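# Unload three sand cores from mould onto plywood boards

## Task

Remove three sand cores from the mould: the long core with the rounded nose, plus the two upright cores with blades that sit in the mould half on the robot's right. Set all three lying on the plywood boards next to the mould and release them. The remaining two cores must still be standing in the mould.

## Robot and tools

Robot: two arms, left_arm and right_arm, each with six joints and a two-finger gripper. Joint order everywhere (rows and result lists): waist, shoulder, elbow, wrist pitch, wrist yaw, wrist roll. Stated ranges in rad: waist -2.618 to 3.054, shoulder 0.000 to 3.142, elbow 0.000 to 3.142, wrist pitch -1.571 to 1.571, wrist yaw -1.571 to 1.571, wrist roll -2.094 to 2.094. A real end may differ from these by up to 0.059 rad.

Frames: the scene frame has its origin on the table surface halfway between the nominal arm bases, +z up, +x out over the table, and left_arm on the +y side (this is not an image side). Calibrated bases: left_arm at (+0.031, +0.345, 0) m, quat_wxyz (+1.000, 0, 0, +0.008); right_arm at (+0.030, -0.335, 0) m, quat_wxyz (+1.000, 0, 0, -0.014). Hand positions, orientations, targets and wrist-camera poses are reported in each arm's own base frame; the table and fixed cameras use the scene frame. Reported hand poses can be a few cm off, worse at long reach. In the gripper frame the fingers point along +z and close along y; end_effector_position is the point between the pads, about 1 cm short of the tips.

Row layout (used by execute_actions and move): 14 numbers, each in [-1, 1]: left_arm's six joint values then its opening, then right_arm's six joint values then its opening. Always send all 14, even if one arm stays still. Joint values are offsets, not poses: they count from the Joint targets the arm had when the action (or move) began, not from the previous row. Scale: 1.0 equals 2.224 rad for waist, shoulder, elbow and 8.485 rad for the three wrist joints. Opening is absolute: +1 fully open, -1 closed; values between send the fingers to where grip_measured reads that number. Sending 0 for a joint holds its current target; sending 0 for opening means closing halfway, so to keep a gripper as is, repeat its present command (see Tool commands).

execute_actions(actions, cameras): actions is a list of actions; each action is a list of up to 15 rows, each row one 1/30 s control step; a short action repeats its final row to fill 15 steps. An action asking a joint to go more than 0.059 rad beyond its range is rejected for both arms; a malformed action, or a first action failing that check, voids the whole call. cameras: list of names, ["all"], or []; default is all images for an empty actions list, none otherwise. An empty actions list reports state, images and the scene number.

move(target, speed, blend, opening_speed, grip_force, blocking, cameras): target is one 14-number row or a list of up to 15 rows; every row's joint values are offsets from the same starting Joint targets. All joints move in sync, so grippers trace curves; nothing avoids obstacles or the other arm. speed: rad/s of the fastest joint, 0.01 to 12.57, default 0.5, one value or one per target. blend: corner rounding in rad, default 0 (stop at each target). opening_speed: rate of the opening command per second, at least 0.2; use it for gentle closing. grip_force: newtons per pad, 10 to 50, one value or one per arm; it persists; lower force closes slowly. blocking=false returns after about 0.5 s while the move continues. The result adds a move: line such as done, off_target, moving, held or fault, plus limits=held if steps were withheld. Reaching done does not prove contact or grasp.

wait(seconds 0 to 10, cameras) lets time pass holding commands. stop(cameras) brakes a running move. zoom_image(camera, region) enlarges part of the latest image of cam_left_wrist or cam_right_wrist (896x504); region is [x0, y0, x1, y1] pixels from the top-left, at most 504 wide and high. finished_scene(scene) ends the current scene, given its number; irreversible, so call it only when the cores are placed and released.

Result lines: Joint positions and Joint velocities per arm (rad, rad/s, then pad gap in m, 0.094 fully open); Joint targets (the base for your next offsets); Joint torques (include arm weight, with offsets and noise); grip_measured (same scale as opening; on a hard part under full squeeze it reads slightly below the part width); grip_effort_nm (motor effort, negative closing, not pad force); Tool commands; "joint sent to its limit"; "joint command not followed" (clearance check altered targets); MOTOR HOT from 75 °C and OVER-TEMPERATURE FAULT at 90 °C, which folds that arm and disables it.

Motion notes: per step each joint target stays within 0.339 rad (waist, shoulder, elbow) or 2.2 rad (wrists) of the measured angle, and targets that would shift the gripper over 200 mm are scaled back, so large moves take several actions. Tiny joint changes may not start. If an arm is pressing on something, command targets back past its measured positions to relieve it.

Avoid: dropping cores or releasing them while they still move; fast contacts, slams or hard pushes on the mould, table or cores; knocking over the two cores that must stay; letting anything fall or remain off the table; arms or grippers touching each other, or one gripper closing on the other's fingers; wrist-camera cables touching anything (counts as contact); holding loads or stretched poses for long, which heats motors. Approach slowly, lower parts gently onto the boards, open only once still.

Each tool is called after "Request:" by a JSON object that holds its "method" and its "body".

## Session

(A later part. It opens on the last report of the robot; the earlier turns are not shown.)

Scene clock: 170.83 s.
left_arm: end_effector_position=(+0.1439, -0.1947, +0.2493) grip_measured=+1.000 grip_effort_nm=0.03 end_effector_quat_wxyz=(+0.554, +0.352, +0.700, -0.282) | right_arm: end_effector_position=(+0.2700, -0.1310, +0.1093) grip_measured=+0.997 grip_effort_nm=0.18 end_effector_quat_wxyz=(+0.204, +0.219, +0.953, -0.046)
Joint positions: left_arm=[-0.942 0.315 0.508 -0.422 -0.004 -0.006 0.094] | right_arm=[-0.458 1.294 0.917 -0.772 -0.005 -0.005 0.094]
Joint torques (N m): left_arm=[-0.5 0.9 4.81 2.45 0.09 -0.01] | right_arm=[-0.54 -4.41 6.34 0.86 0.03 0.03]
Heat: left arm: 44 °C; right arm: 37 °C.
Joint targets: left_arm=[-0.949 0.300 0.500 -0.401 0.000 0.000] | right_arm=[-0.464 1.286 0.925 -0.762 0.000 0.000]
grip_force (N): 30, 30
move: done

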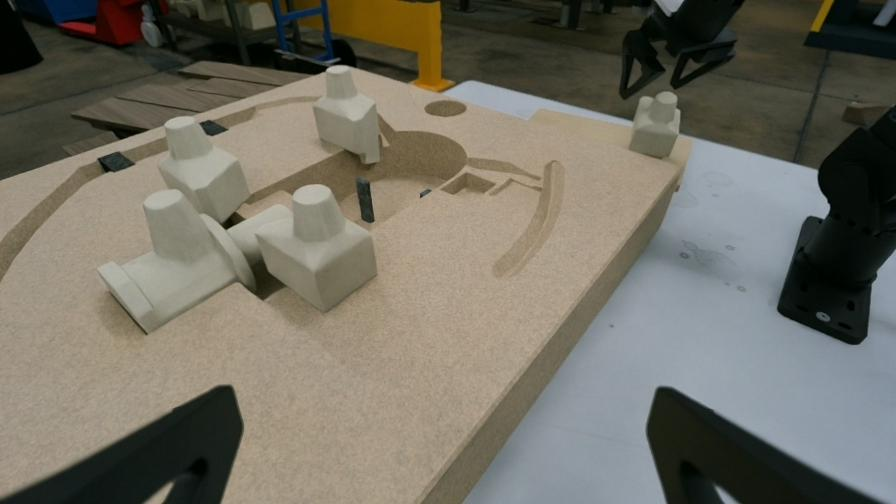

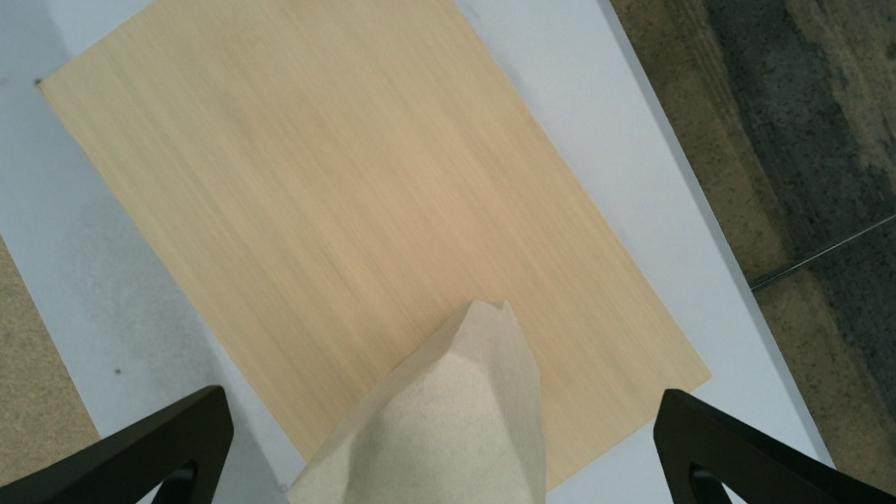

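Request:
{"method": "move", "body": {"target": [[0,0,0,0,0,0,1,0,0.033,0.1915,-0.0504,0,0,1],[0,0,0,0,0,0,1,0.3795,0.3341,0.4699,0.0026,0,0,1]], "cameras": ["all"], "speed": 0.4, "blend": 0.05}}

Request:
{"method": "zoom_image", "body": {"camera": "cam_left_wrist", "region": [540, 40, 760, 180]}}

Scene clock: 183.43 s.
left_arm: end_effector_position=(+0.1439, -0.1947, +0.2493) grip_measured=+1.000 grip_effort_nm=0.03 end_effector_quat_wxyz=(+0.554, +0.352, +0.700, -0.282) | right_arm: end_effector_position=(+0.5087, +0.2082, +0.2100) grip_measured=+0.997 grip_effort_nm=0.18 end_effector_quat_wxyz=(+0.350, -0.182, +0.916, +0.069)
Joint positions: left_arm=[-0.942 0.315 0.508 -0.422 -0.004 -0.006 0.094] | right_arm=[0.386 2.017 1.937 -0.763 -0.003 -0.005 0.094]
Joint torques (N m): left_arm=[-0.51 0.75 4.81 2.46 0.07 0.01] | right_arm=[-0.66 -8.95 8.62 1.35 0.02 0.02]
Heat: left arm: 45 °C; right arm: 37 °C.
Joint targets: left_arm=[-0.949 0.300 0.500 -0.401 0.000 0.000] | right_arm=[0.380 2.029 1.970 -0.740 0.000 0.000]
grip_force (N): 30, 30
move: done

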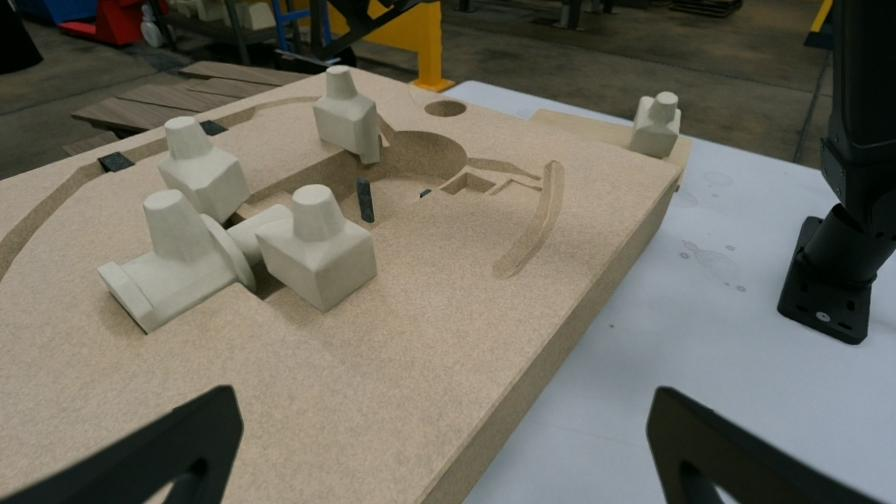

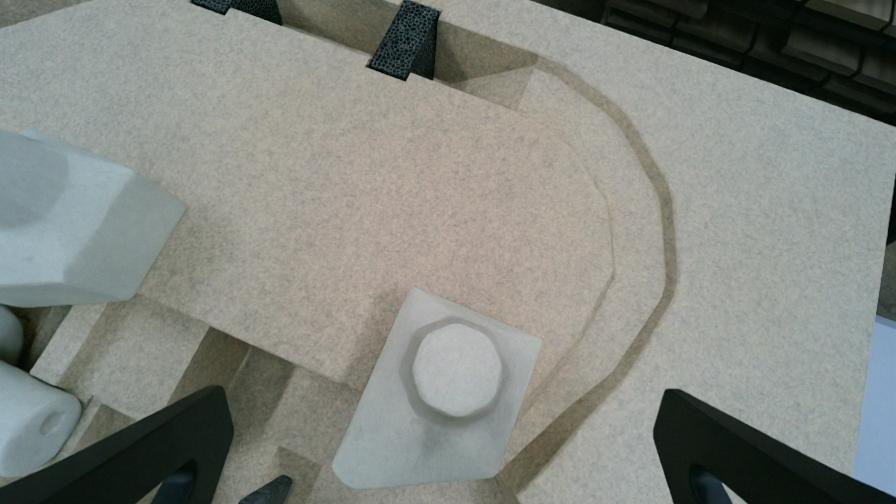

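Scaled by 2.291.

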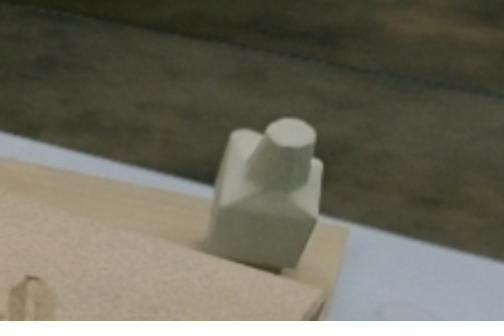

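Request:
{"method": "move", "body": {"target": [0,0,0,0,0,0,1,-0.0036,0.0612,-0.0171,0.0192,0,0,1], "cameras": ["cam_right_wrist","cam_left_wrist"], "speed": 0.15}}

Request:
{"method": "zoom_image", "body": {"camera": "cam_left_wrist", "region": [240, 0, 460, 180]}}

Scene clock: 193.83 s.
left_arm: end_effector_position=(+0.1439, -0.1948, +0.2494) grip_measured=+1.000 grip_effort_nm=0.03 end_effector_quat_wxyz=(+0.554, +0.352, +0.700, -0.282) | right_arm: end_effector_position=(+0.5462, +0.2193, +0.1639) grip_measured=+0.997 grip_effort_nm=0.18 end_effector_quat_wxyz=(+0.362, -0.178, +0.912, +0.070)
Joint positions: left_arm=[-0.942 0.315 0.508 -0.421 -0.004 -0.006 0.094] | right_arm=[0.379 2.15 1.937 -0.602 -0.003 -0.005 0.094]
Joint torques (N m): left_arm=[-0.47 0.85 4.79 2.43 0.04 0.02] | right_arm=[-0.62 -9.81 5.76 1.44 0.03 0.02]
Heat: left arm: 46 °C; right arm: 38 °C.
Joint targets: left_arm=[-0.949 0.300 0.500 -0.401 0.000 0.000] | right_arm=[0.372 2.165 1.932 -0.577 0.000 0.000]
grip_force (N): 30, 30
move: done

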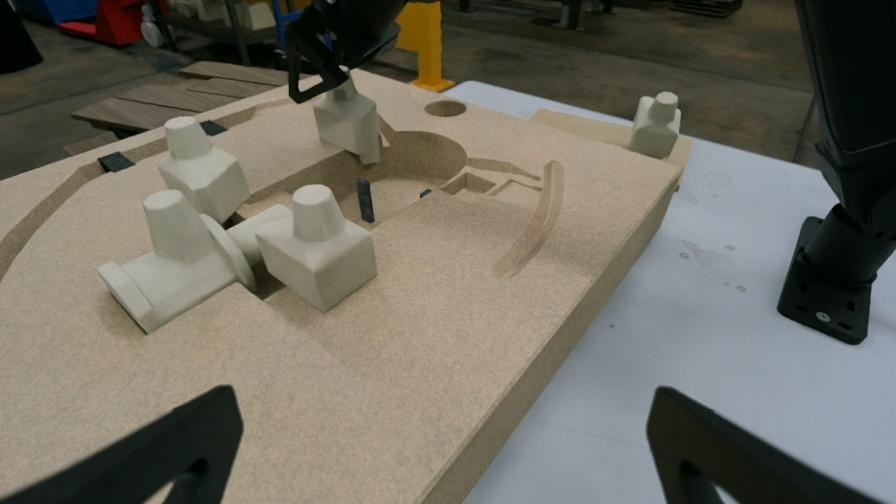

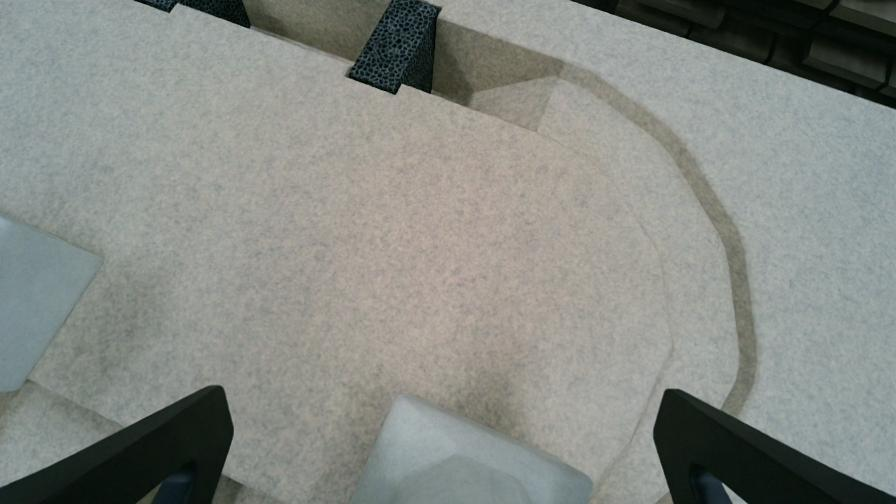

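Scaled by 2.291.

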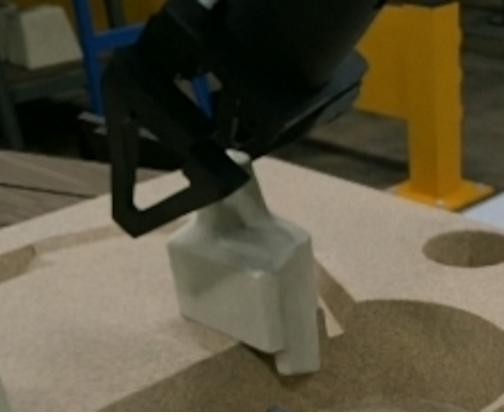

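Request:
{"method": "move", "body": {"target": [[0,0,0,0,0,0,1,0,-0.0076,-0.0297,0.0058,0,0,1],[0,0,0,0,0,0,1,0,-0.0076,-0.0297,0.0058,0,0,-0.7]], "cameras": ["cam_right_wrist","cam_left_wrist"], "speed": 0.15, "opening_speed": 0.6}}

Request:
{"method": "zoom_image", "body": {"camera": "cam_left_wrist", "region": [240, 0, 460, 180]}}

Scene clock: 203.30 s.
left_arm: end_effector_position=(+0.1439, -0.1948, +0.2494) grip_measured=+1.000 grip_effort_nm=0.04 end_effector_quat_wxyz=(+0.554, +0.352, +0.700, -0.282) | right_arm: end_effector_position=(+0.5490, +0.2177, +0.1498) grip_measured=-0.278 grip_effort_nm=-0.60 end_effector_quat_wxyz=(+0.368, -0.176, +0.911, +0.068)
Joint positions: left_arm=[-0.942 0.315 0.508 -0.421 -0.004 -0.006 0.094] | right_arm=[0.377 2.15 1.874 -0.527 0.003 -0.005 0.034]
Joint torques (N m): left_arm=[-0.49 0.8 4.81 2.42 0.06 0] | right_arm=[-0.42 -11.12 5.61 1.18 -0.04 0.03]
Heat: left arm: 46 °C; right arm: 38 °C.
Joint targets: left_arm=[-0.949 0.300 0.500 -0.401 0.000 0.000] | right_arm=[0.372 2.148 1.866 -0.528 0.000 0.000]
grip_force (N): 30, 30
move: done

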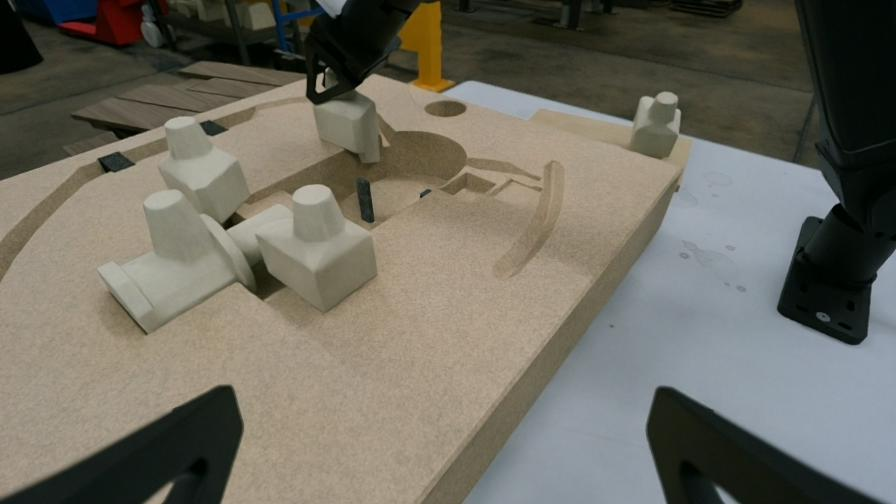

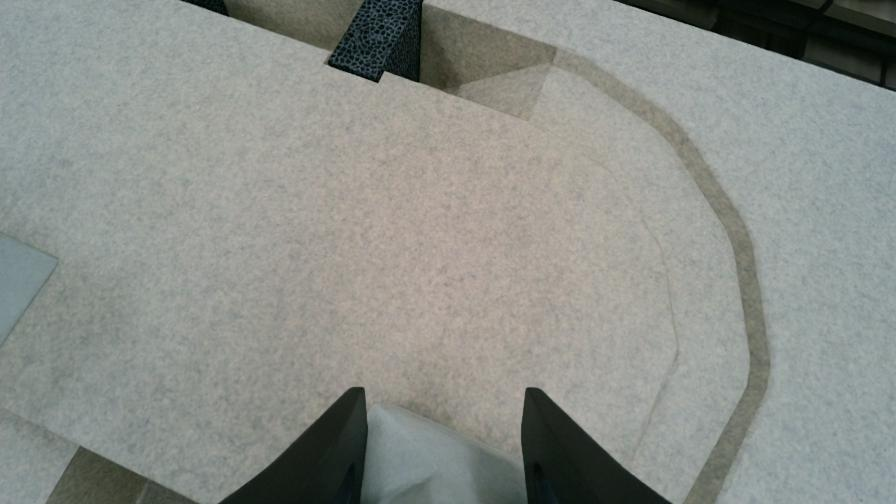

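Scaled by 2.291.

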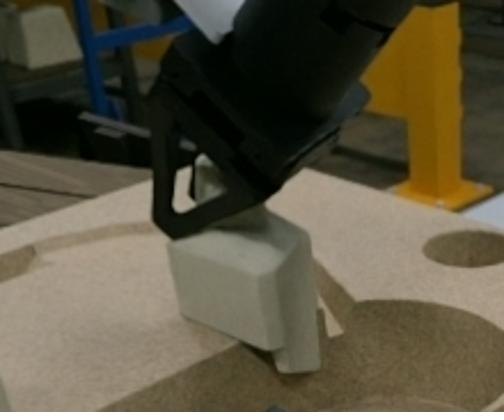

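Request:
{"method": "move", "body": {"target": [[0,0,0,0,0,0,1,0,0.0035,0.0899,-0.0178,0,0,-0.7],[0,0,0,0,0,0,1,0,0.0301,0.2163,-0.0438,0,0,-0.7]], "cameras": ["cam_right_wrist","cam_left_wrist"], "speed": 0.2, "blend": 0.03}}

Request:
{"method": "zoom_image", "body": {"camera": "cam_left_wrist", "region": [240, 0, 460, 180]}}

Scene clock: 214.67 s.
left_arm: end_effector_position=(+0.1439, -0.1948, +0.2494) grip_measured=+1.000 grip_effort_nm=0.03 end_effector_quat_wxyz=(+0.554, +0.352, +0.700, -0.282) | right_arm: end_effector_position=(+0.5424, +0.2153, +0.2249) grip_measured=-0.283 grip_effort_nm=-0.63 end_effector_quat_wxyz=(+0.351, -0.177, +0.917, +0.065)
Joint positions: left_arm=[-0.942 0.315 0.508 -0.421 -0.004 -0.006 0.094] | right_arm=[0.377 2.211 2.299 -0.929 0.002 -0.005 0.034]
Joint torques (N m): left_arm=[-0.51 0.81 4.88 2.43 0.06 0.03] | right_arm=[-0.46 -10.7 9.66 1.45 -0.02 0.03]
Heat: left arm: 47 °C; right arm: 40 °C.
Joint targets: left_arm=[-0.949 0.300 0.500 -0.401 0.000 0.000] | right_arm=[0.372 2.215 2.347 -0.899 -0.001 0.000]
grip_force (N): 30, 30
move: off_target (right_arm); right_arm: the elbow is farthest, 0.048 rad from its target

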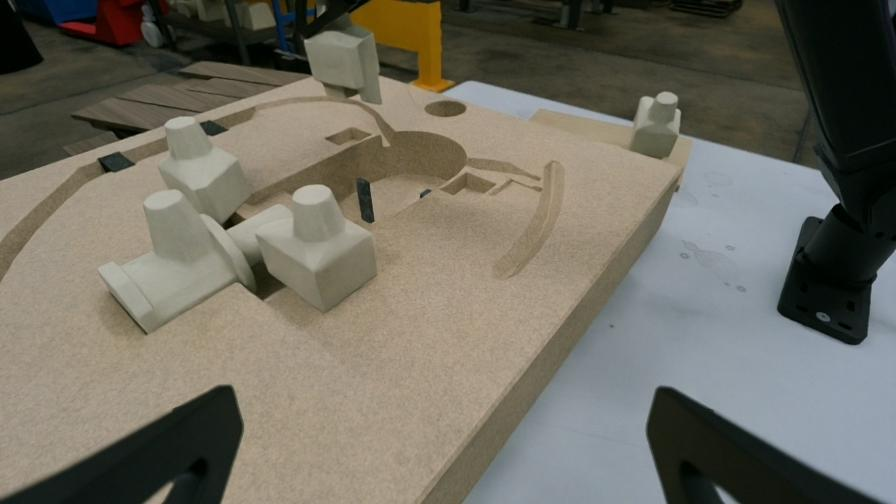

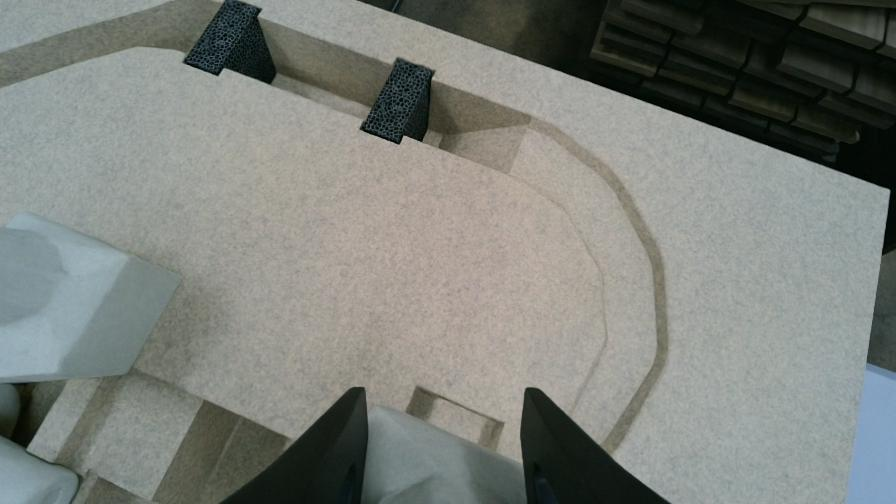

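Scaled by 2.291.

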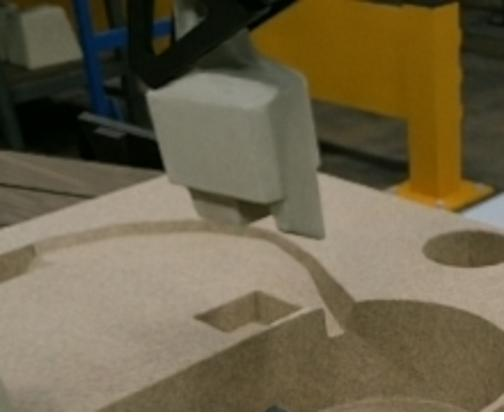

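Request:
{"method": "move", "body": {"target": [[0,0,0,0,0,0,1,0,-0.3026,-0.3395,-0.0119,0,0,-0.7],[0,0,0,0,0,0,1,-0.3049,-0.3026,-0.3395,-0.0119,0,0,-0.7],[0,0,0,0,0,0,1,-0.3049,-0.3305,-0.5315,0.0394,0,0,-0.7]], "cameras": ["cam_right_wrist","cam_left_wrist"], "speed": 0.4, "blend": 0.1}}

Request:
{"method": "zoom_image", "body": {"camera": "cam_left_wrist", "region": [500, 0, 760, 180]}}

Scene clock: 232.00 s.
left_arm: end_effector_position=(+0.1439, -0.1948, +0.2494) grip_measured=+1.000 grip_effort_nm=0.03 end_effector_quat_wxyz=(+0.554, +0.352, +0.700, -0.282) | right_arm: end_effector_position=(+0.3786, -0.1165, +0.1413) grip_measured=-0.283 grip_effort_nm=-0.63 end_effector_quat_wxyz=(+0.284, +0.141, +0.947, -0.045)
Joint positions: left_arm=[-0.942 0.315 0.508 -0.421 -0.004 -0.006 0.094] | right_arm=[-0.3 1.525 1.158 -0.62 0.002 -0.005 0.034]
Joint torques (N m): left_arm=[-0.49 0.79 4.88 2.45 0.05 0] | right_arm=[-0.54 -9.59 6.43 1.49 -0.03 0.02]
Heat: left arm: 48 °C; right arm: 40 °C.
Joint targets: left_arm=[-0.949 0.300 0.500 -0.401 0.000 0.000] | right_arm=[-0.306 1.480 1.165 -0.565 -0.001 0.000]
grip_force (N): 30, 30
move: off_target (right_arm); right_arm: the wrist pitch is farthest, 0.056 rad from its target

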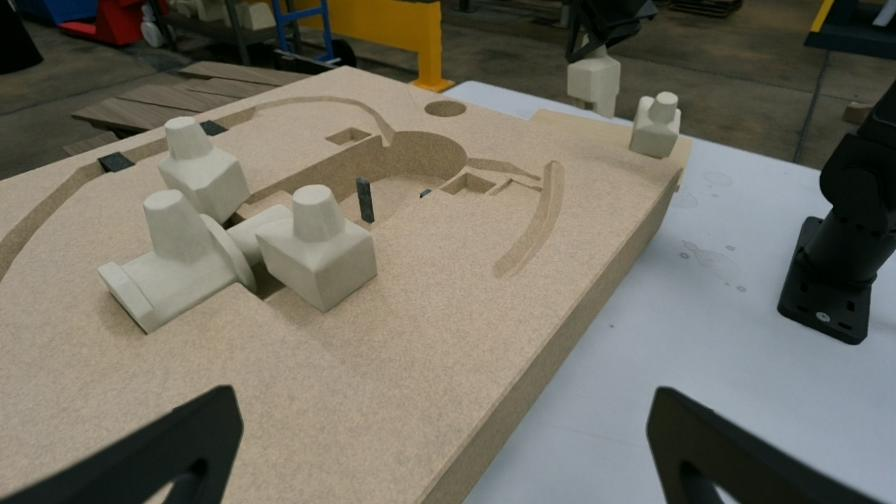

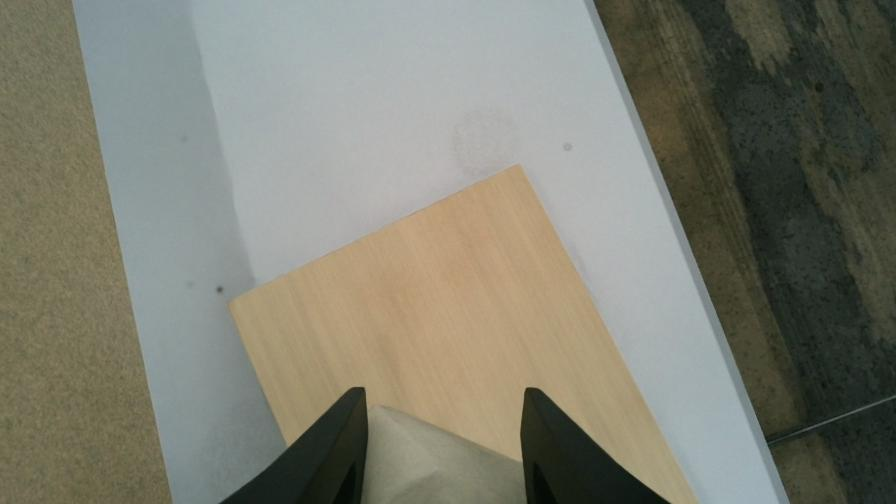

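Scaled by 1.938.

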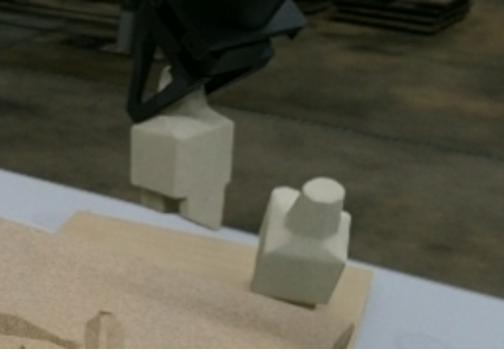

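Request:
{"method": "move", "body": {"target": [0,0,0,0,0,0,1,0,0.0101,-0.045,0.0144,0,0,-0.7], "cameras": ["cam_left_wrist"], "speed": 0.12}}

Request:
{"method": "zoom_image", "body": {"camera": "cam_left_wrist", "region": [500, 0, 760, 180]}}

Scene clock: 237.07 s.
left_arm: end_effector_position=(+0.1439, -0.1948, +0.2494) grip_measured=+1.000 grip_effort_nm=0.03 end_effector_quat_wxyz=(+0.554, +0.352, +0.700, -0.282) | right_arm: end_effector_position=(+0.3789, -0.1166, +0.1202) grip_measured=-0.283 grip_effort_nm=-0.63 end_effector_quat_wxyz=(+0.294, +0.141, +0.944, -0.046)
Joint positions: left_arm=[-0.942 0.315 0.508 -0.421 -0.004 -0.006 0.094] | right_arm=[-0.3 1.525 1.061 -0.501 0.002 -0.005 0.034]
Joint torques (N m): left_arm=[-0.54 0.83 4.86 2.45 0.08 0.01] | right_arm=[-0.53 -7.65 6.19 1.54 -0.03 0.03]
Heat: left arm: 48 °C; right arm: 39 °C.
Joint targets: left_arm=[-0.949 0.300 0.500 -0.401 0.000 0.000] | right_arm=[-0.306 1.502 1.065 -0.443 -0.001 0.000]
grip_force (N): 30, 30
move: off_target (right_arm); right_arm: the wrist pitch is farthest, 0.059 rad from its target
Images, in order (width x height): cam_left_wrist 896x504.

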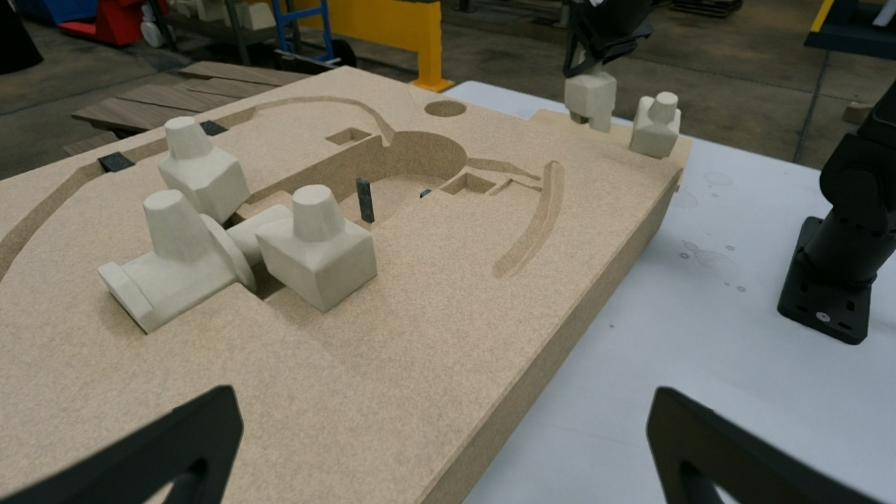

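Scaled by 1.938.

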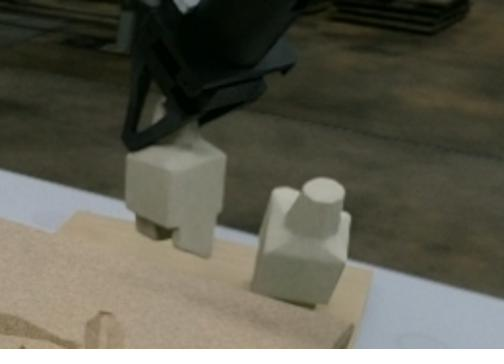

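Request:
{"method": "move", "body": {"target": [0,0,0,0,0,0,1,0,0.0045,-0.0225,0.0072,0,0,-0.7], "cameras": ["cam_left_wrist"], "speed": 0.08}}

Request:
{"method": "zoom_image", "body": {"camera": "cam_left_wrist", "region": [500, 0, 760, 180]}}

Scene clock: 240.83 s.
left_arm: end_effector_position=(+0.1439, -0.1948, +0.2494) grip_measured=+1.000 grip_effort_nm=0.03 end_effector_quat_wxyz=(+0.554, +0.352, +0.700, -0.282) | right_arm: end_effector_position=(+0.3779, -0.1163, +0.1095) grip_measured=-0.283 grip_effort_nm=-0.63 end_effector_quat_wxyz=(+0.299, +0.140, +0.943, -0.047)
Joint positions: left_arm=[-0.942 0.315 0.508 -0.421 -0.004 -0.006 0.094] | right_arm=[-0.3 1.525 1.011 -0.442 0.002 -0.005 0.034]
Joint torques (N m): left_arm=[-0.55 0.77 4.83 2.44 0.05 0] | right_arm=[-0.53 -6.74 6.09 1.6 -0.03 0.02]
Heat: left arm: 48 °C; right arm: 40 °C.
Joint targets: left_arm=[-0.949 0.300 0.500 -0.401 0.000 0.000] | right_arm=[-0.306 1.512 1.015 -0.382 -0.001 0.000]
grip_force (N): 30, 30
move: off_target (right_arm); right_arm: the wrist pitch is farthest, 0.060 rad from its target
Images, in order (width x height): cam_left_wrist 896x504.

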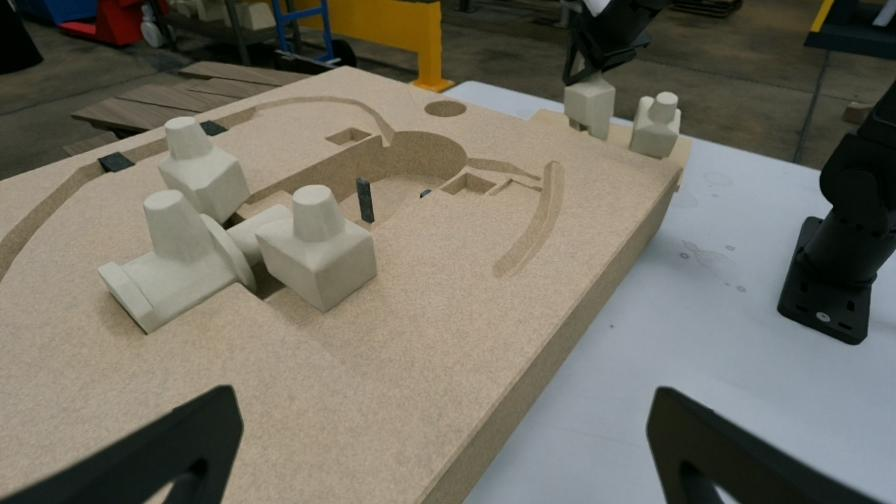

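Scaled by 1.938.

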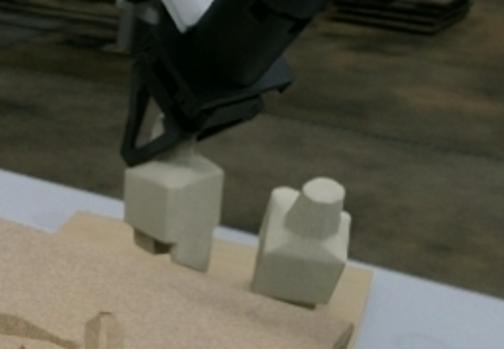

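Request:
{"method": "move", "body": {"target": [0,0,0,0,0,0,1,0,0.0045,-0.018,0.006,0,0,-0.7], "cameras": ["cam_left_wrist"], "speed": 0.06}}

Request:
{"method": "zoom_image", "body": {"camera": "cam_left_wrist", "region": [500, 0, 760, 180]}}

Scene clock: 244.37 s.
left_arm: end_effector_position=(+0.1439, -0.1948, +0.2494) grip_measured=+1.000 grip_effort_nm=0.04 end_effector_quat_wxyz=(+0.554, +0.352, +0.700, -0.282) | right_arm: end_effector_position=(+0.3770, -0.1160, +0.1013) grip_measured=-0.283 grip_effort_nm=-0.63 end_effector_quat_wxyz=(+0.304, +0.140, +0.941, -0.048)
Joint positions: left_arm=[-0.942 0.315 0.508 -0.421 -0.004 -0.006 0.094] | right_arm=[-0.3 1.525 0.972 -0.392 0.002 -0.005 0.034]
Joint torques (N m): left_arm=[-0.57 0.8 4.82 2.44 0.07 0.01] | right_arm=[-0.53 -5.93 6.04 1.63 -0.03 0.02]
Heat: left arm: 48 °C; right arm: 40 °C.
Joint targets: left_arm=[-0.949 0.300 0.500 -0.401 0.000 0.000] | right_arm=[-0.306 1.522 0.975 -0.331 -0.001 0.000]
grip_force (N): 30, 30
move: off_target (right_arm); right_arm: the wrist pitch is farthest, 0.061 rad from its target
Images, in order (width x height): cam_left_wrist 896x504.

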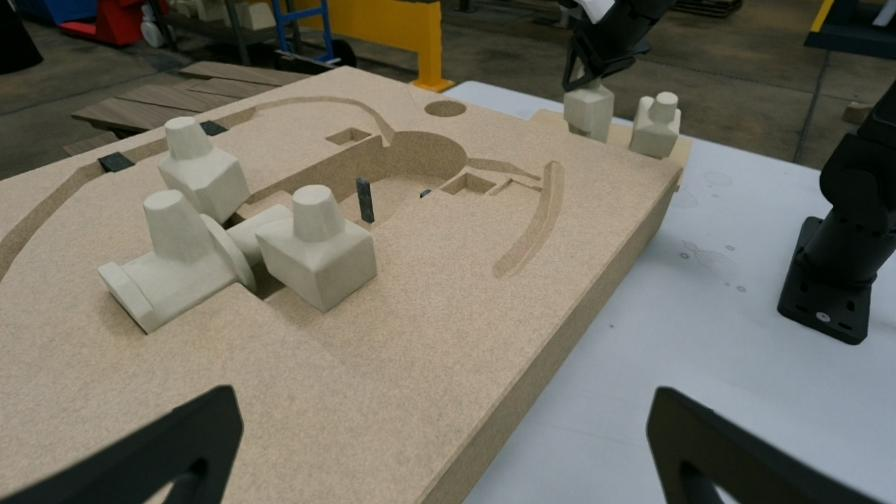

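Scaled by 1.938.

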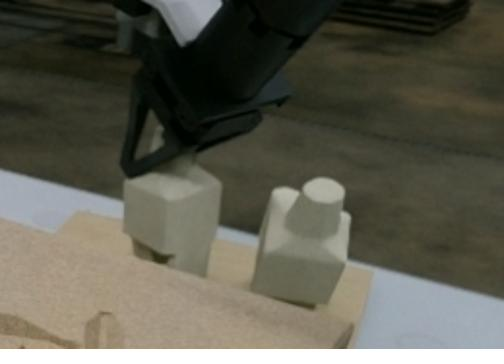

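Request:
{"method": "move", "body": {"target": [0,0,0,0,0,0,1,0,0.0045,-0.018,0.006,0,0,-0.7], "speed": 0.06}}

Request:
{"method": "move", "body": {"target": [0,0,0,0,0,0,1,0,0.0025,-0.010,0.0035,0,0,-0.7], "cameras": ["all"], "speed": 0.06}}

Scene clock: 247.47 s.
left_arm: end_effector_position=(+0.1439, -0.1948, +0.2494) grip_measured=+1.000 grip_effort_nm=0.03 end_effector_quat_wxyz=(+0.554, +0.352, +0.700, -0.282) | right_arm: end_effector_position=(+0.3770, -0.1160, +0.0931) grip_measured=-0.284 grip_effort_nm=-0.63 end_effector_quat_wxyz=(+0.309, +0.140, +0.940, -0.048)
Joint positions: left_arm=[-0.942 0.315 0.508 -0.421 -0.004 -0.006 0.094] | right_arm=[-0.3 1.53 0.935 -0.34 0.002 -0.005 0.034]
Joint torques (N m): left_arm=[-0.58 0.79 4.85 2.46 0.06 0.01] | right_arm=[-0.53 -5.49 5.75 1.64 -0.03 0.02]
Heat: left arm: 48 °C; right arm: 40 °C.
Joint targets: left_arm=[-0.949 0.300 0.500 -0.401 0.000 0.000] | right_arm=[-0.306 1.532 0.934 -0.280 -0.001 0.000]
grip_force (N): 30, 30
move: off_target (right_arm); right_arm: the wrist pitch is farthest, 0.060 rad from its target

Scene clock: 248.30 s.
left_arm: end_effector_position=(+0.1439, -0.1948, +0.2494) grip_measured=+1.000 grip_effort_nm=0.03 end_effector_quat_wxyz=(+0.554, +0.352, +0.700, -0.282) | right_arm: end_effector_position=(+0.3794, -0.1168, +0.0917) grip_measured=-0.284 grip_effort_nm=-0.63 end_effector_quat_wxyz=(+0.319, +0.139, +0.936, -0.050)
Joint positions: left_arm=[-0.942 0.315 0.508 -0.421 -0.004 -0.006 0.094] | right_arm=[-0.3 1.53 0.916 -0.3 0.002 -0.005 0.034]
Joint torques (N m): left_arm=[-0.5 0.8 4.81 2.45 0.08 0.02] | right_arm=[-0.54 -5.04 5.49 1.58 -0.03 0.02]
Heat: left arm: 48 °C; right arm: 40 °C.
Joint targets: left_arm=[-0.949 0.300 0.500 -0.401 0.000 0.000] | right_arm=[-0.306 1.538 0.912 -0.250 -0.001 0.000]
grip_force (N): 30, 30
move: off_target (right_arm); right_arm: the wrist pitch is farthest, 0.050 rad from its target

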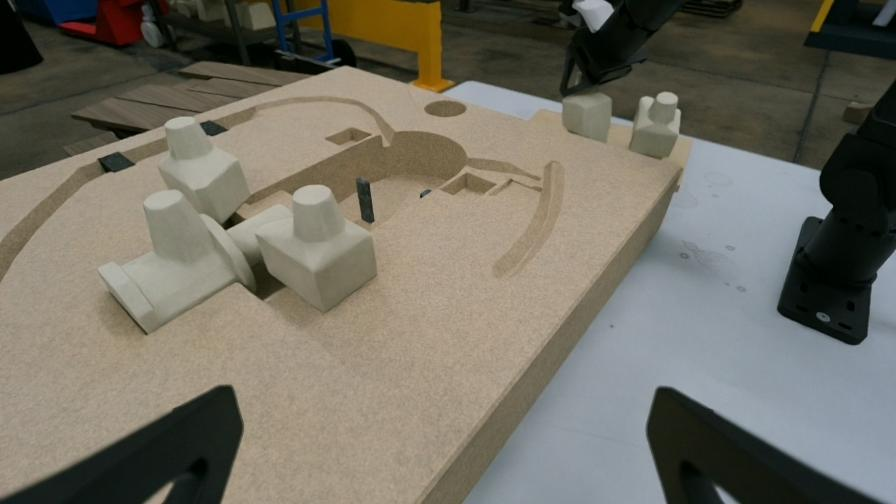

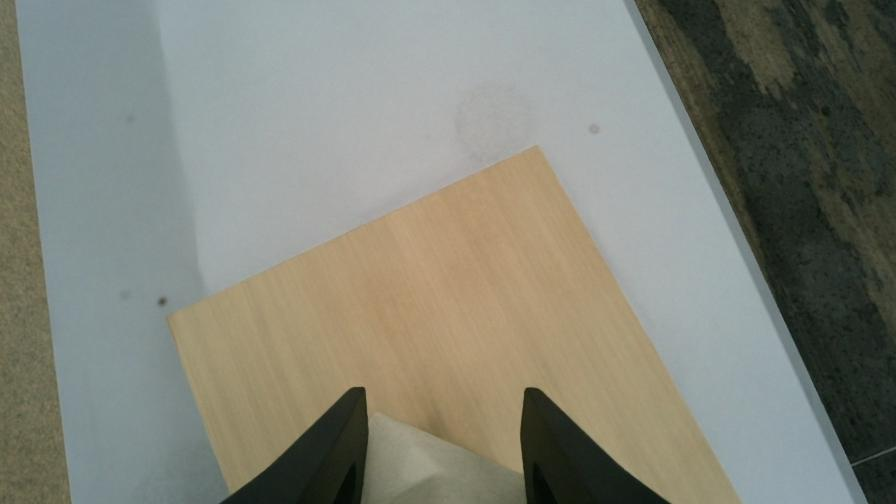

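Request:
{"method": "move", "body": {"target": [0,0,0,0,0,0,1,0,0,0,0,0,0,1], "cameras": ["all"], "opening_speed": 0.25}}

Request:
{"method": "zoom_image", "body": {"camera": "cam_left_wrist", "region": [500, 0, 760, 180]}}

Scene clock: 257.00 s.
left_arm: end_effector_position=(+0.1439, -0.1948, +0.2494) grip_measured=+1.000 grip_effort_nm=0.03 end_effector_quat_wxyz=(+0.554, +0.352, +0.700, -0.282) | right_arm: end_effector_position=(+0.3834, -0.1182, +0.0939) grip_measured=+0.997 grip_effort_nm=0.18 end_effector_quat_wxyz=(+0.327, +0.139, +0.933, -0.051)
Joint positions: left_arm=[-0.942 0.315 0.508 -0.421 -0.004 -0.006 0.094] | right_arm=[-0.301 1.533 0.916 -0.278 0.002 -0.005 0.094]
Joint torques (N m): left_arm=[-0.53 0.76 4.75 2.43 0.05 0] | right_arm=[-0.47 -5.34 5.55 1.36 -0.03 0.02]
Heat: left arm: 49 °C; right arm: 40 °C.
Joint targets: left_arm=[-0.949 0.300 0.500 -0.401 0.000 0.000] | right_arm=[-0.306 1.538 0.912 -0.250 0.000 0.000]
grip_force (N): 30, 30
move: done

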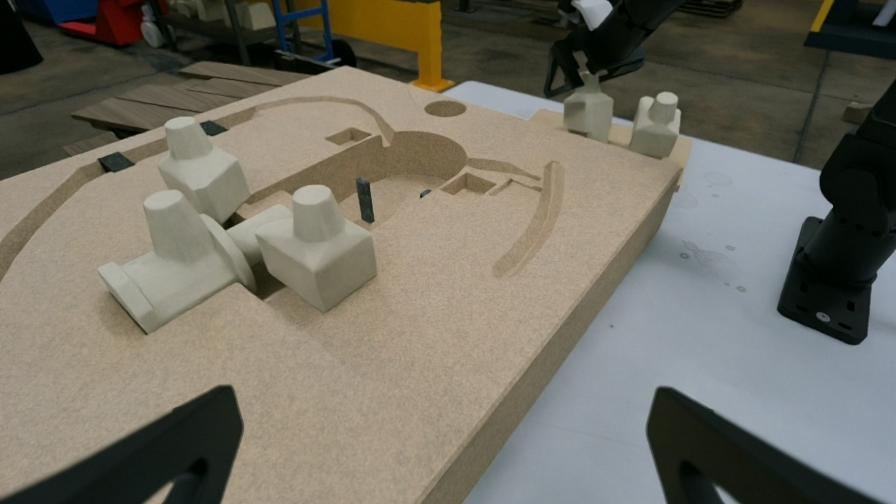

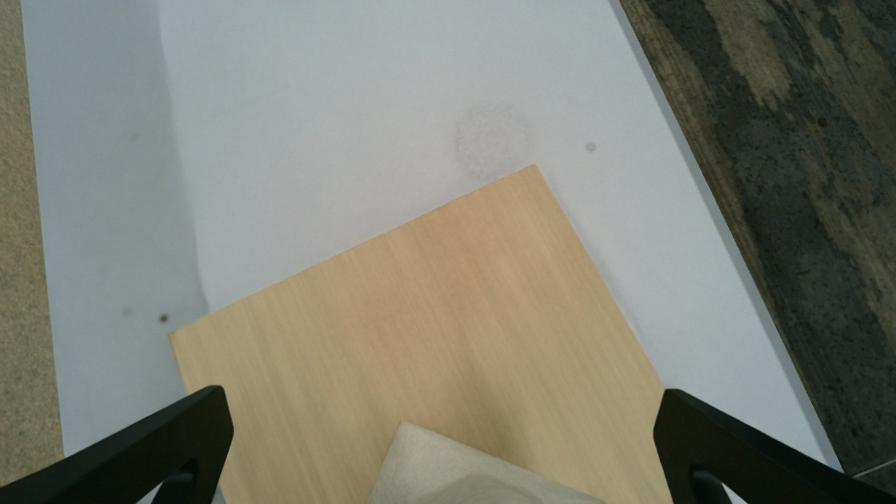

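Scaled by 1.938.

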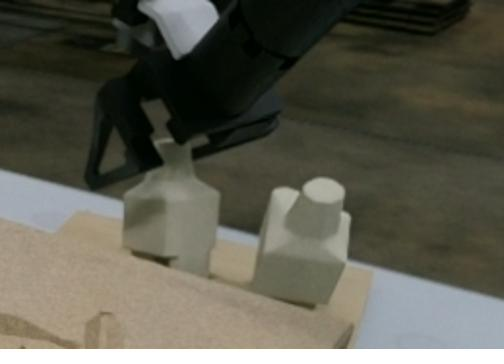

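Request:
{"method": "move", "body": {"target": [0,0,0,0,0,0,1,0,-0.096,0.1547,-0.0685,0,0,1], "speed": 0.3}}

Request:
{"method": "move", "body": {"target": [0.2064,0.6996,0.5531,-0.0322,0,0,1,0,0,0,0,0,0,1], "speed": 0.4, "cameras": ["all"]}}

Scene clock: 268.17 s.
left_arm: end_effector_position=(+0.1439, -0.1948, +0.2494) grip_measured=+1.000 grip_effort_nm=0.03 end_effector_quat_wxyz=(+0.554, +0.352, +0.700, -0.282) | right_arm: end_effector_position=(+0.3435, -0.1059, +0.2049) grip_measured=+0.997 grip_effort_nm=0.18 end_effector_quat_wxyz=(+0.308, +0.140, +0.940, -0.048)
Joint positions: left_arm=[-0.942 0.315 0.508 -0.421 -0.004 -0.006 0.094] | right_arm=[-0.301 1.345 1.228 -0.82 0.002 -0.005 0.094]
Joint torques (N m): left_arm=[-0.5 0.72 4.77 2.46 0.08 0.01] | right_arm=[-0.49 -6.01 8.24 0.97 -0.03 0.02]
Heat: left arm: 49 °C; right arm: 40 °C.
Joint targets: left_arm=[-0.949 0.300 0.500 -0.401 0.000 0.000] | right_arm=[-0.306 1.324 1.256 -0.831 0.000 0.000]
grip_force (N): 30, 30
move: done

Scene clock: 272.67 s.
left_arm: end_effector_position=(+0.4532, -0.2424, +0.2156) grip_measured=+1.000 grip_effort_nm=0.03 end_effector_quat_wxyz=(+0.358, +0.224, +0.902, -0.090) | right_arm: end_effector_position=(+0.3434, -0.1058, +0.2048) grip_measured=+0.997 grip_effort_nm=0.18 end_effector_quat_wxyz=(+0.308, +0.140, +0.940, -0.048)
Joint positions: left_arm=[-0.494 1.843 1.703 -0.674 -0.004 -0.006 0.094] | right_arm=[-0.301 1.345 1.228 -0.821 0.002 -0.005 0.094]
Joint torques (N m): left_arm=[0.2 -7.77 7.92 1.76 0.07 0.02] | right_arm=[-0.46 -6.02 8.27 0.95 -0.03 0.02]
Heat: left arm: 48 °C; right arm: 39 °C.
Joint targets: left_arm=[-0.490 1.856 1.731 -0.674 0.000 0.000] | right_arm=[-0.306 1.324 1.256 -0.831 0.000 0.000]
grip_force (N): 30, 30
move: done

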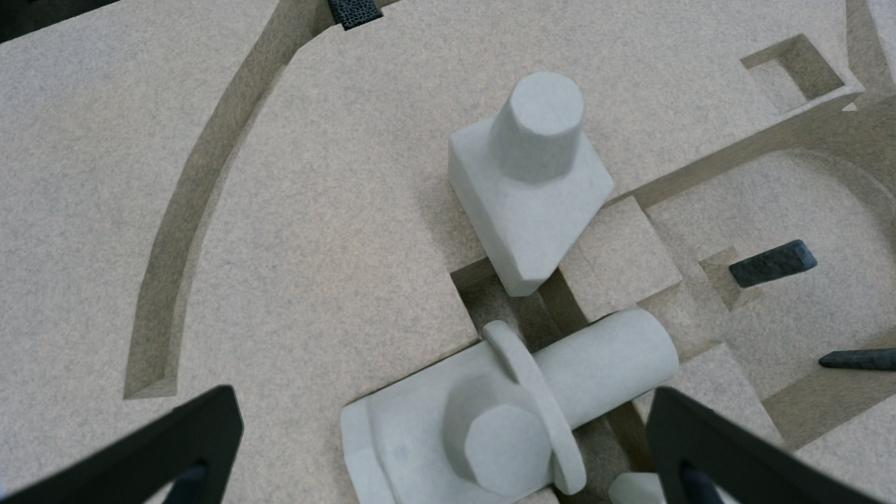

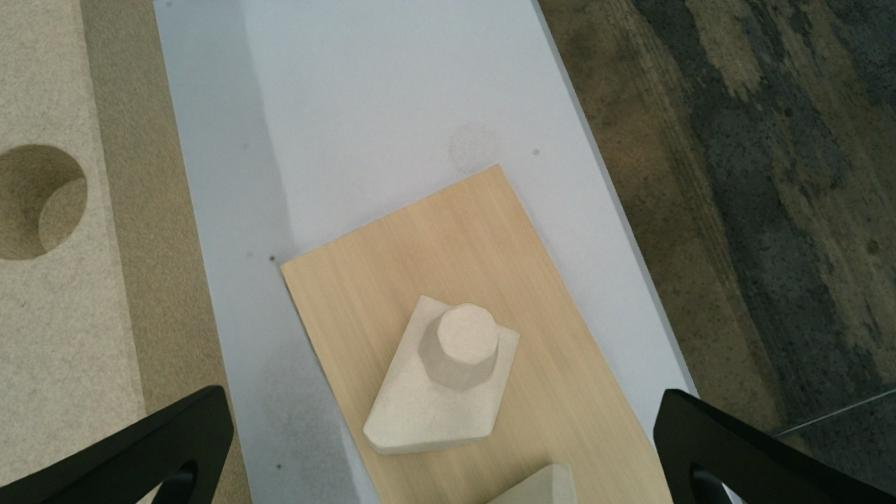

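Request:
{"method": "move", "body": {"target": [0.0306,0.143,0.2513,-0.069,0.0284,0.1042,1,0,0,0,0,0,0,1], "speed": 0.4, "cameras": ["cam_left_wrist"]}}

Scene clock: 309.87 s.
left_arm: end_effector_position=(+0.4424, -0.2451, +0.2033) grip_measured=+1.000 grip_effort_nm=0.03 end_effector_quat_wxyz=(+0.232, +0.608, +0.757, -0.058) | right_arm: end_effector_position=(+0.3434, -0.1058, +0.2048) grip_measured=+0.997 grip_effort_nm=0.18 end_effector_quat_wxyz=(+0.308, +0.140, +0.940, -0.048)
Joint positions: left_arm=[-0.43 2.15 2.264 -1.252 0.221 0.876 0.094] | right_arm=[-0.301 1.345 1.228 -0.821 0.002 -0.005 0.094]
Joint torques (N m): left_arm=[0.51 -8.55 6.94 1.16 0.41 0.03] | right_arm=[-0.46 -6.02 8.25 0.95 -0.03 0.03]
Heat: left arm: 43 °C; right arm: 38 °C.
Joint targets: left_arm=[-0.422 2.174 2.290 -1.260 0.241 0.884] | right_arm=[-0.306 1.324 1.256 -0.831 0.000 0.000]
grip_force (N): 30, 30
move: done
Images, in order (width x height): cam_left_wrist 896x504.

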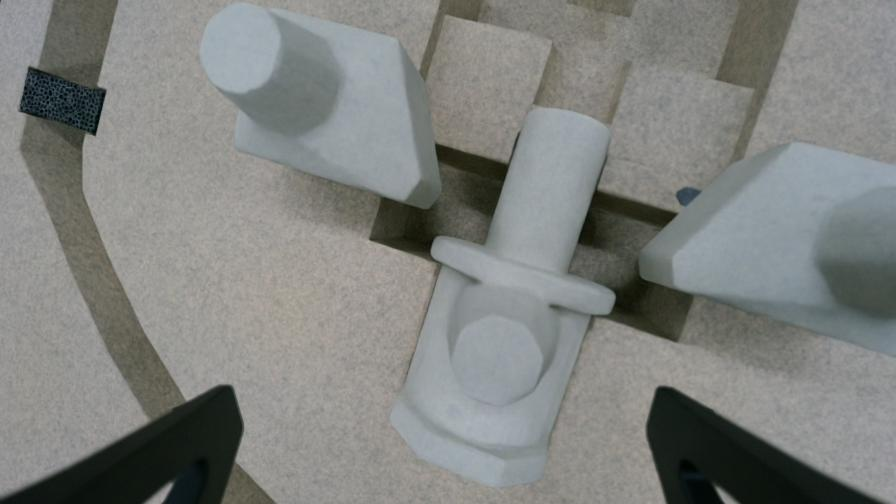

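Request:
{"method": "move", "body": {"target": [-0.012,0.004,-0.062,0.0155,0.0024,0.0007,1,0,0,0,0,0,0,1], "speed": 0.2, "cameras": ["cam_left_wrist"]}}

Scene clock: 319.30 s.
left_arm: end_effector_position=(+0.4467, -0.2575, +0.1732) grip_measured=+1.000 grip_effort_nm=0.03 end_effector_quat_wxyz=(+0.230, +0.616, +0.750, -0.069) | right_arm: end_effector_position=(+0.3434, -0.1058, +0.2048) grip_measured=+0.997 grip_effort_nm=0.18 end_effector_quat_wxyz=(+0.308, +0.140, +0.940, -0.048)
Joint positions: left_arm=[-0.441 2.163 2.159 -1.141 0.24 0.882 0.094] | right_arm=[-0.301 1.345 1.228 -0.821 0.002 -0.005 0.094]
Joint torques (N m): left_arm=[-0.62 -9.1 4.52 1.37 0.42 0.04] | right_arm=[-0.46 -6.01 8.24 0.95 -0.03 0.03]
Heat: left arm: 41 °C; right arm: 37 °C.
Joint targets: left_arm=[-0.449 2.183 2.152 -1.128 0.261 0.890] | right_arm=[-0.306 1.324 1.256 -0.831 0.000 0.000]
grip_force (N): 30, 30
move: done
Images, in order (width x height): cam_left_wrist 896x504.

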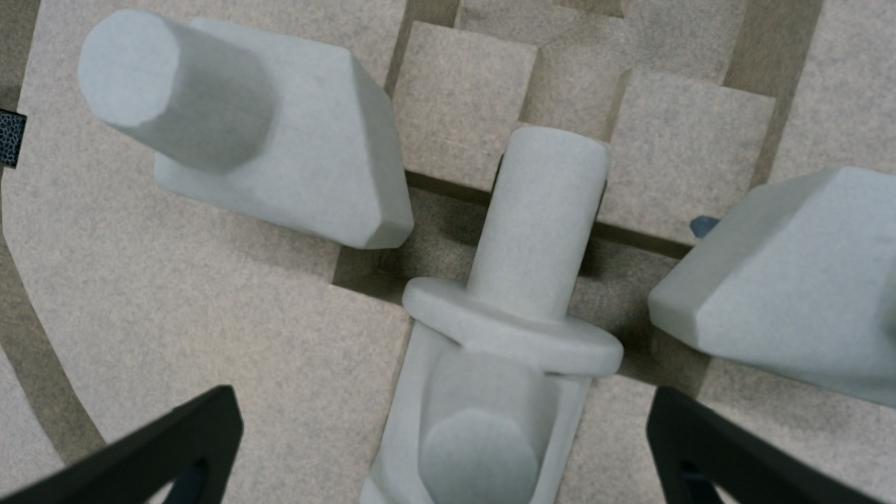

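Request:
{"method": "move", "body": {"target": [-0.0019,0.0009,-0.0446,0.0113,0,0,0.35,0,0,0,0,0,0,1], "speed": 0.12, "opening_speed": 0.6, "cameras": ["cam_left_wrist"]}}

Scene clock: 325.27 s.
left_arm: end_effector_position=(+0.4477, -0.2616, +0.1485) grip_measured=+0.352 grip_effort_nm=-0.09 end_effector_quat_wxyz=(+0.228, +0.619, +0.748, -0.073) | right_arm: end_effector_position=(+0.3434, -0.1058, +0.2048) grip_measured=+0.997 grip_effort_nm=0.18 end_effector_quat_wxyz=(+0.308, +0.140, +0.940, -0.048)
Joint positions: left_arm=[-0.446 2.162 2.06 -1.049 0.247 0.883 0.064] | right_arm=[-0.301 1.345 1.228 -0.821 0.002 -0.005 0.094]
Joint torques (N m): left_arm=[-0.59 -9.02 4.46 1.43 0.32 0.03] | right_arm=[-0.46 -6 8.25 0.95 -0.03 0.02]
Heat: left arm: 41 °C; right arm: 37 °C.
Joint targets: left_arm=[-0.453 2.185 2.053 -1.033 0.261 0.890] | right_arm=[-0.306 1.324 1.256 -0.831 0.000 0.000]
grip_force (N): 30, 30
move: done
Images, in order (width x height): cam_left_wrist 896x504.

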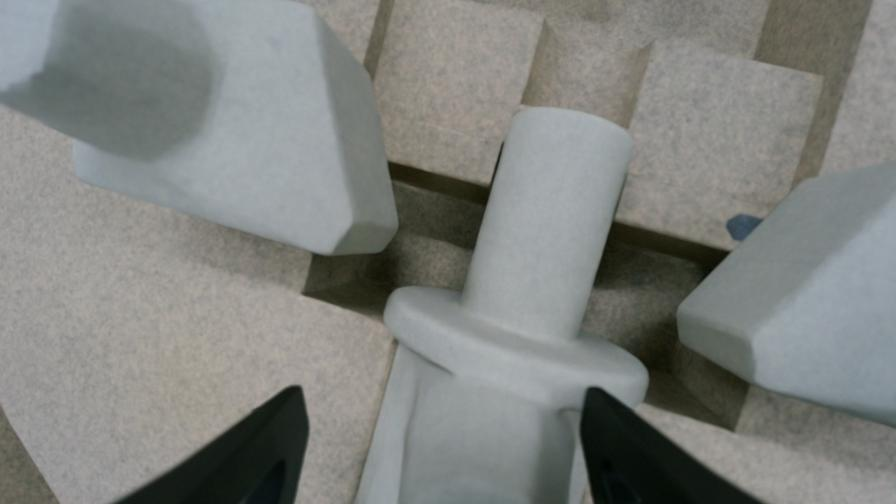

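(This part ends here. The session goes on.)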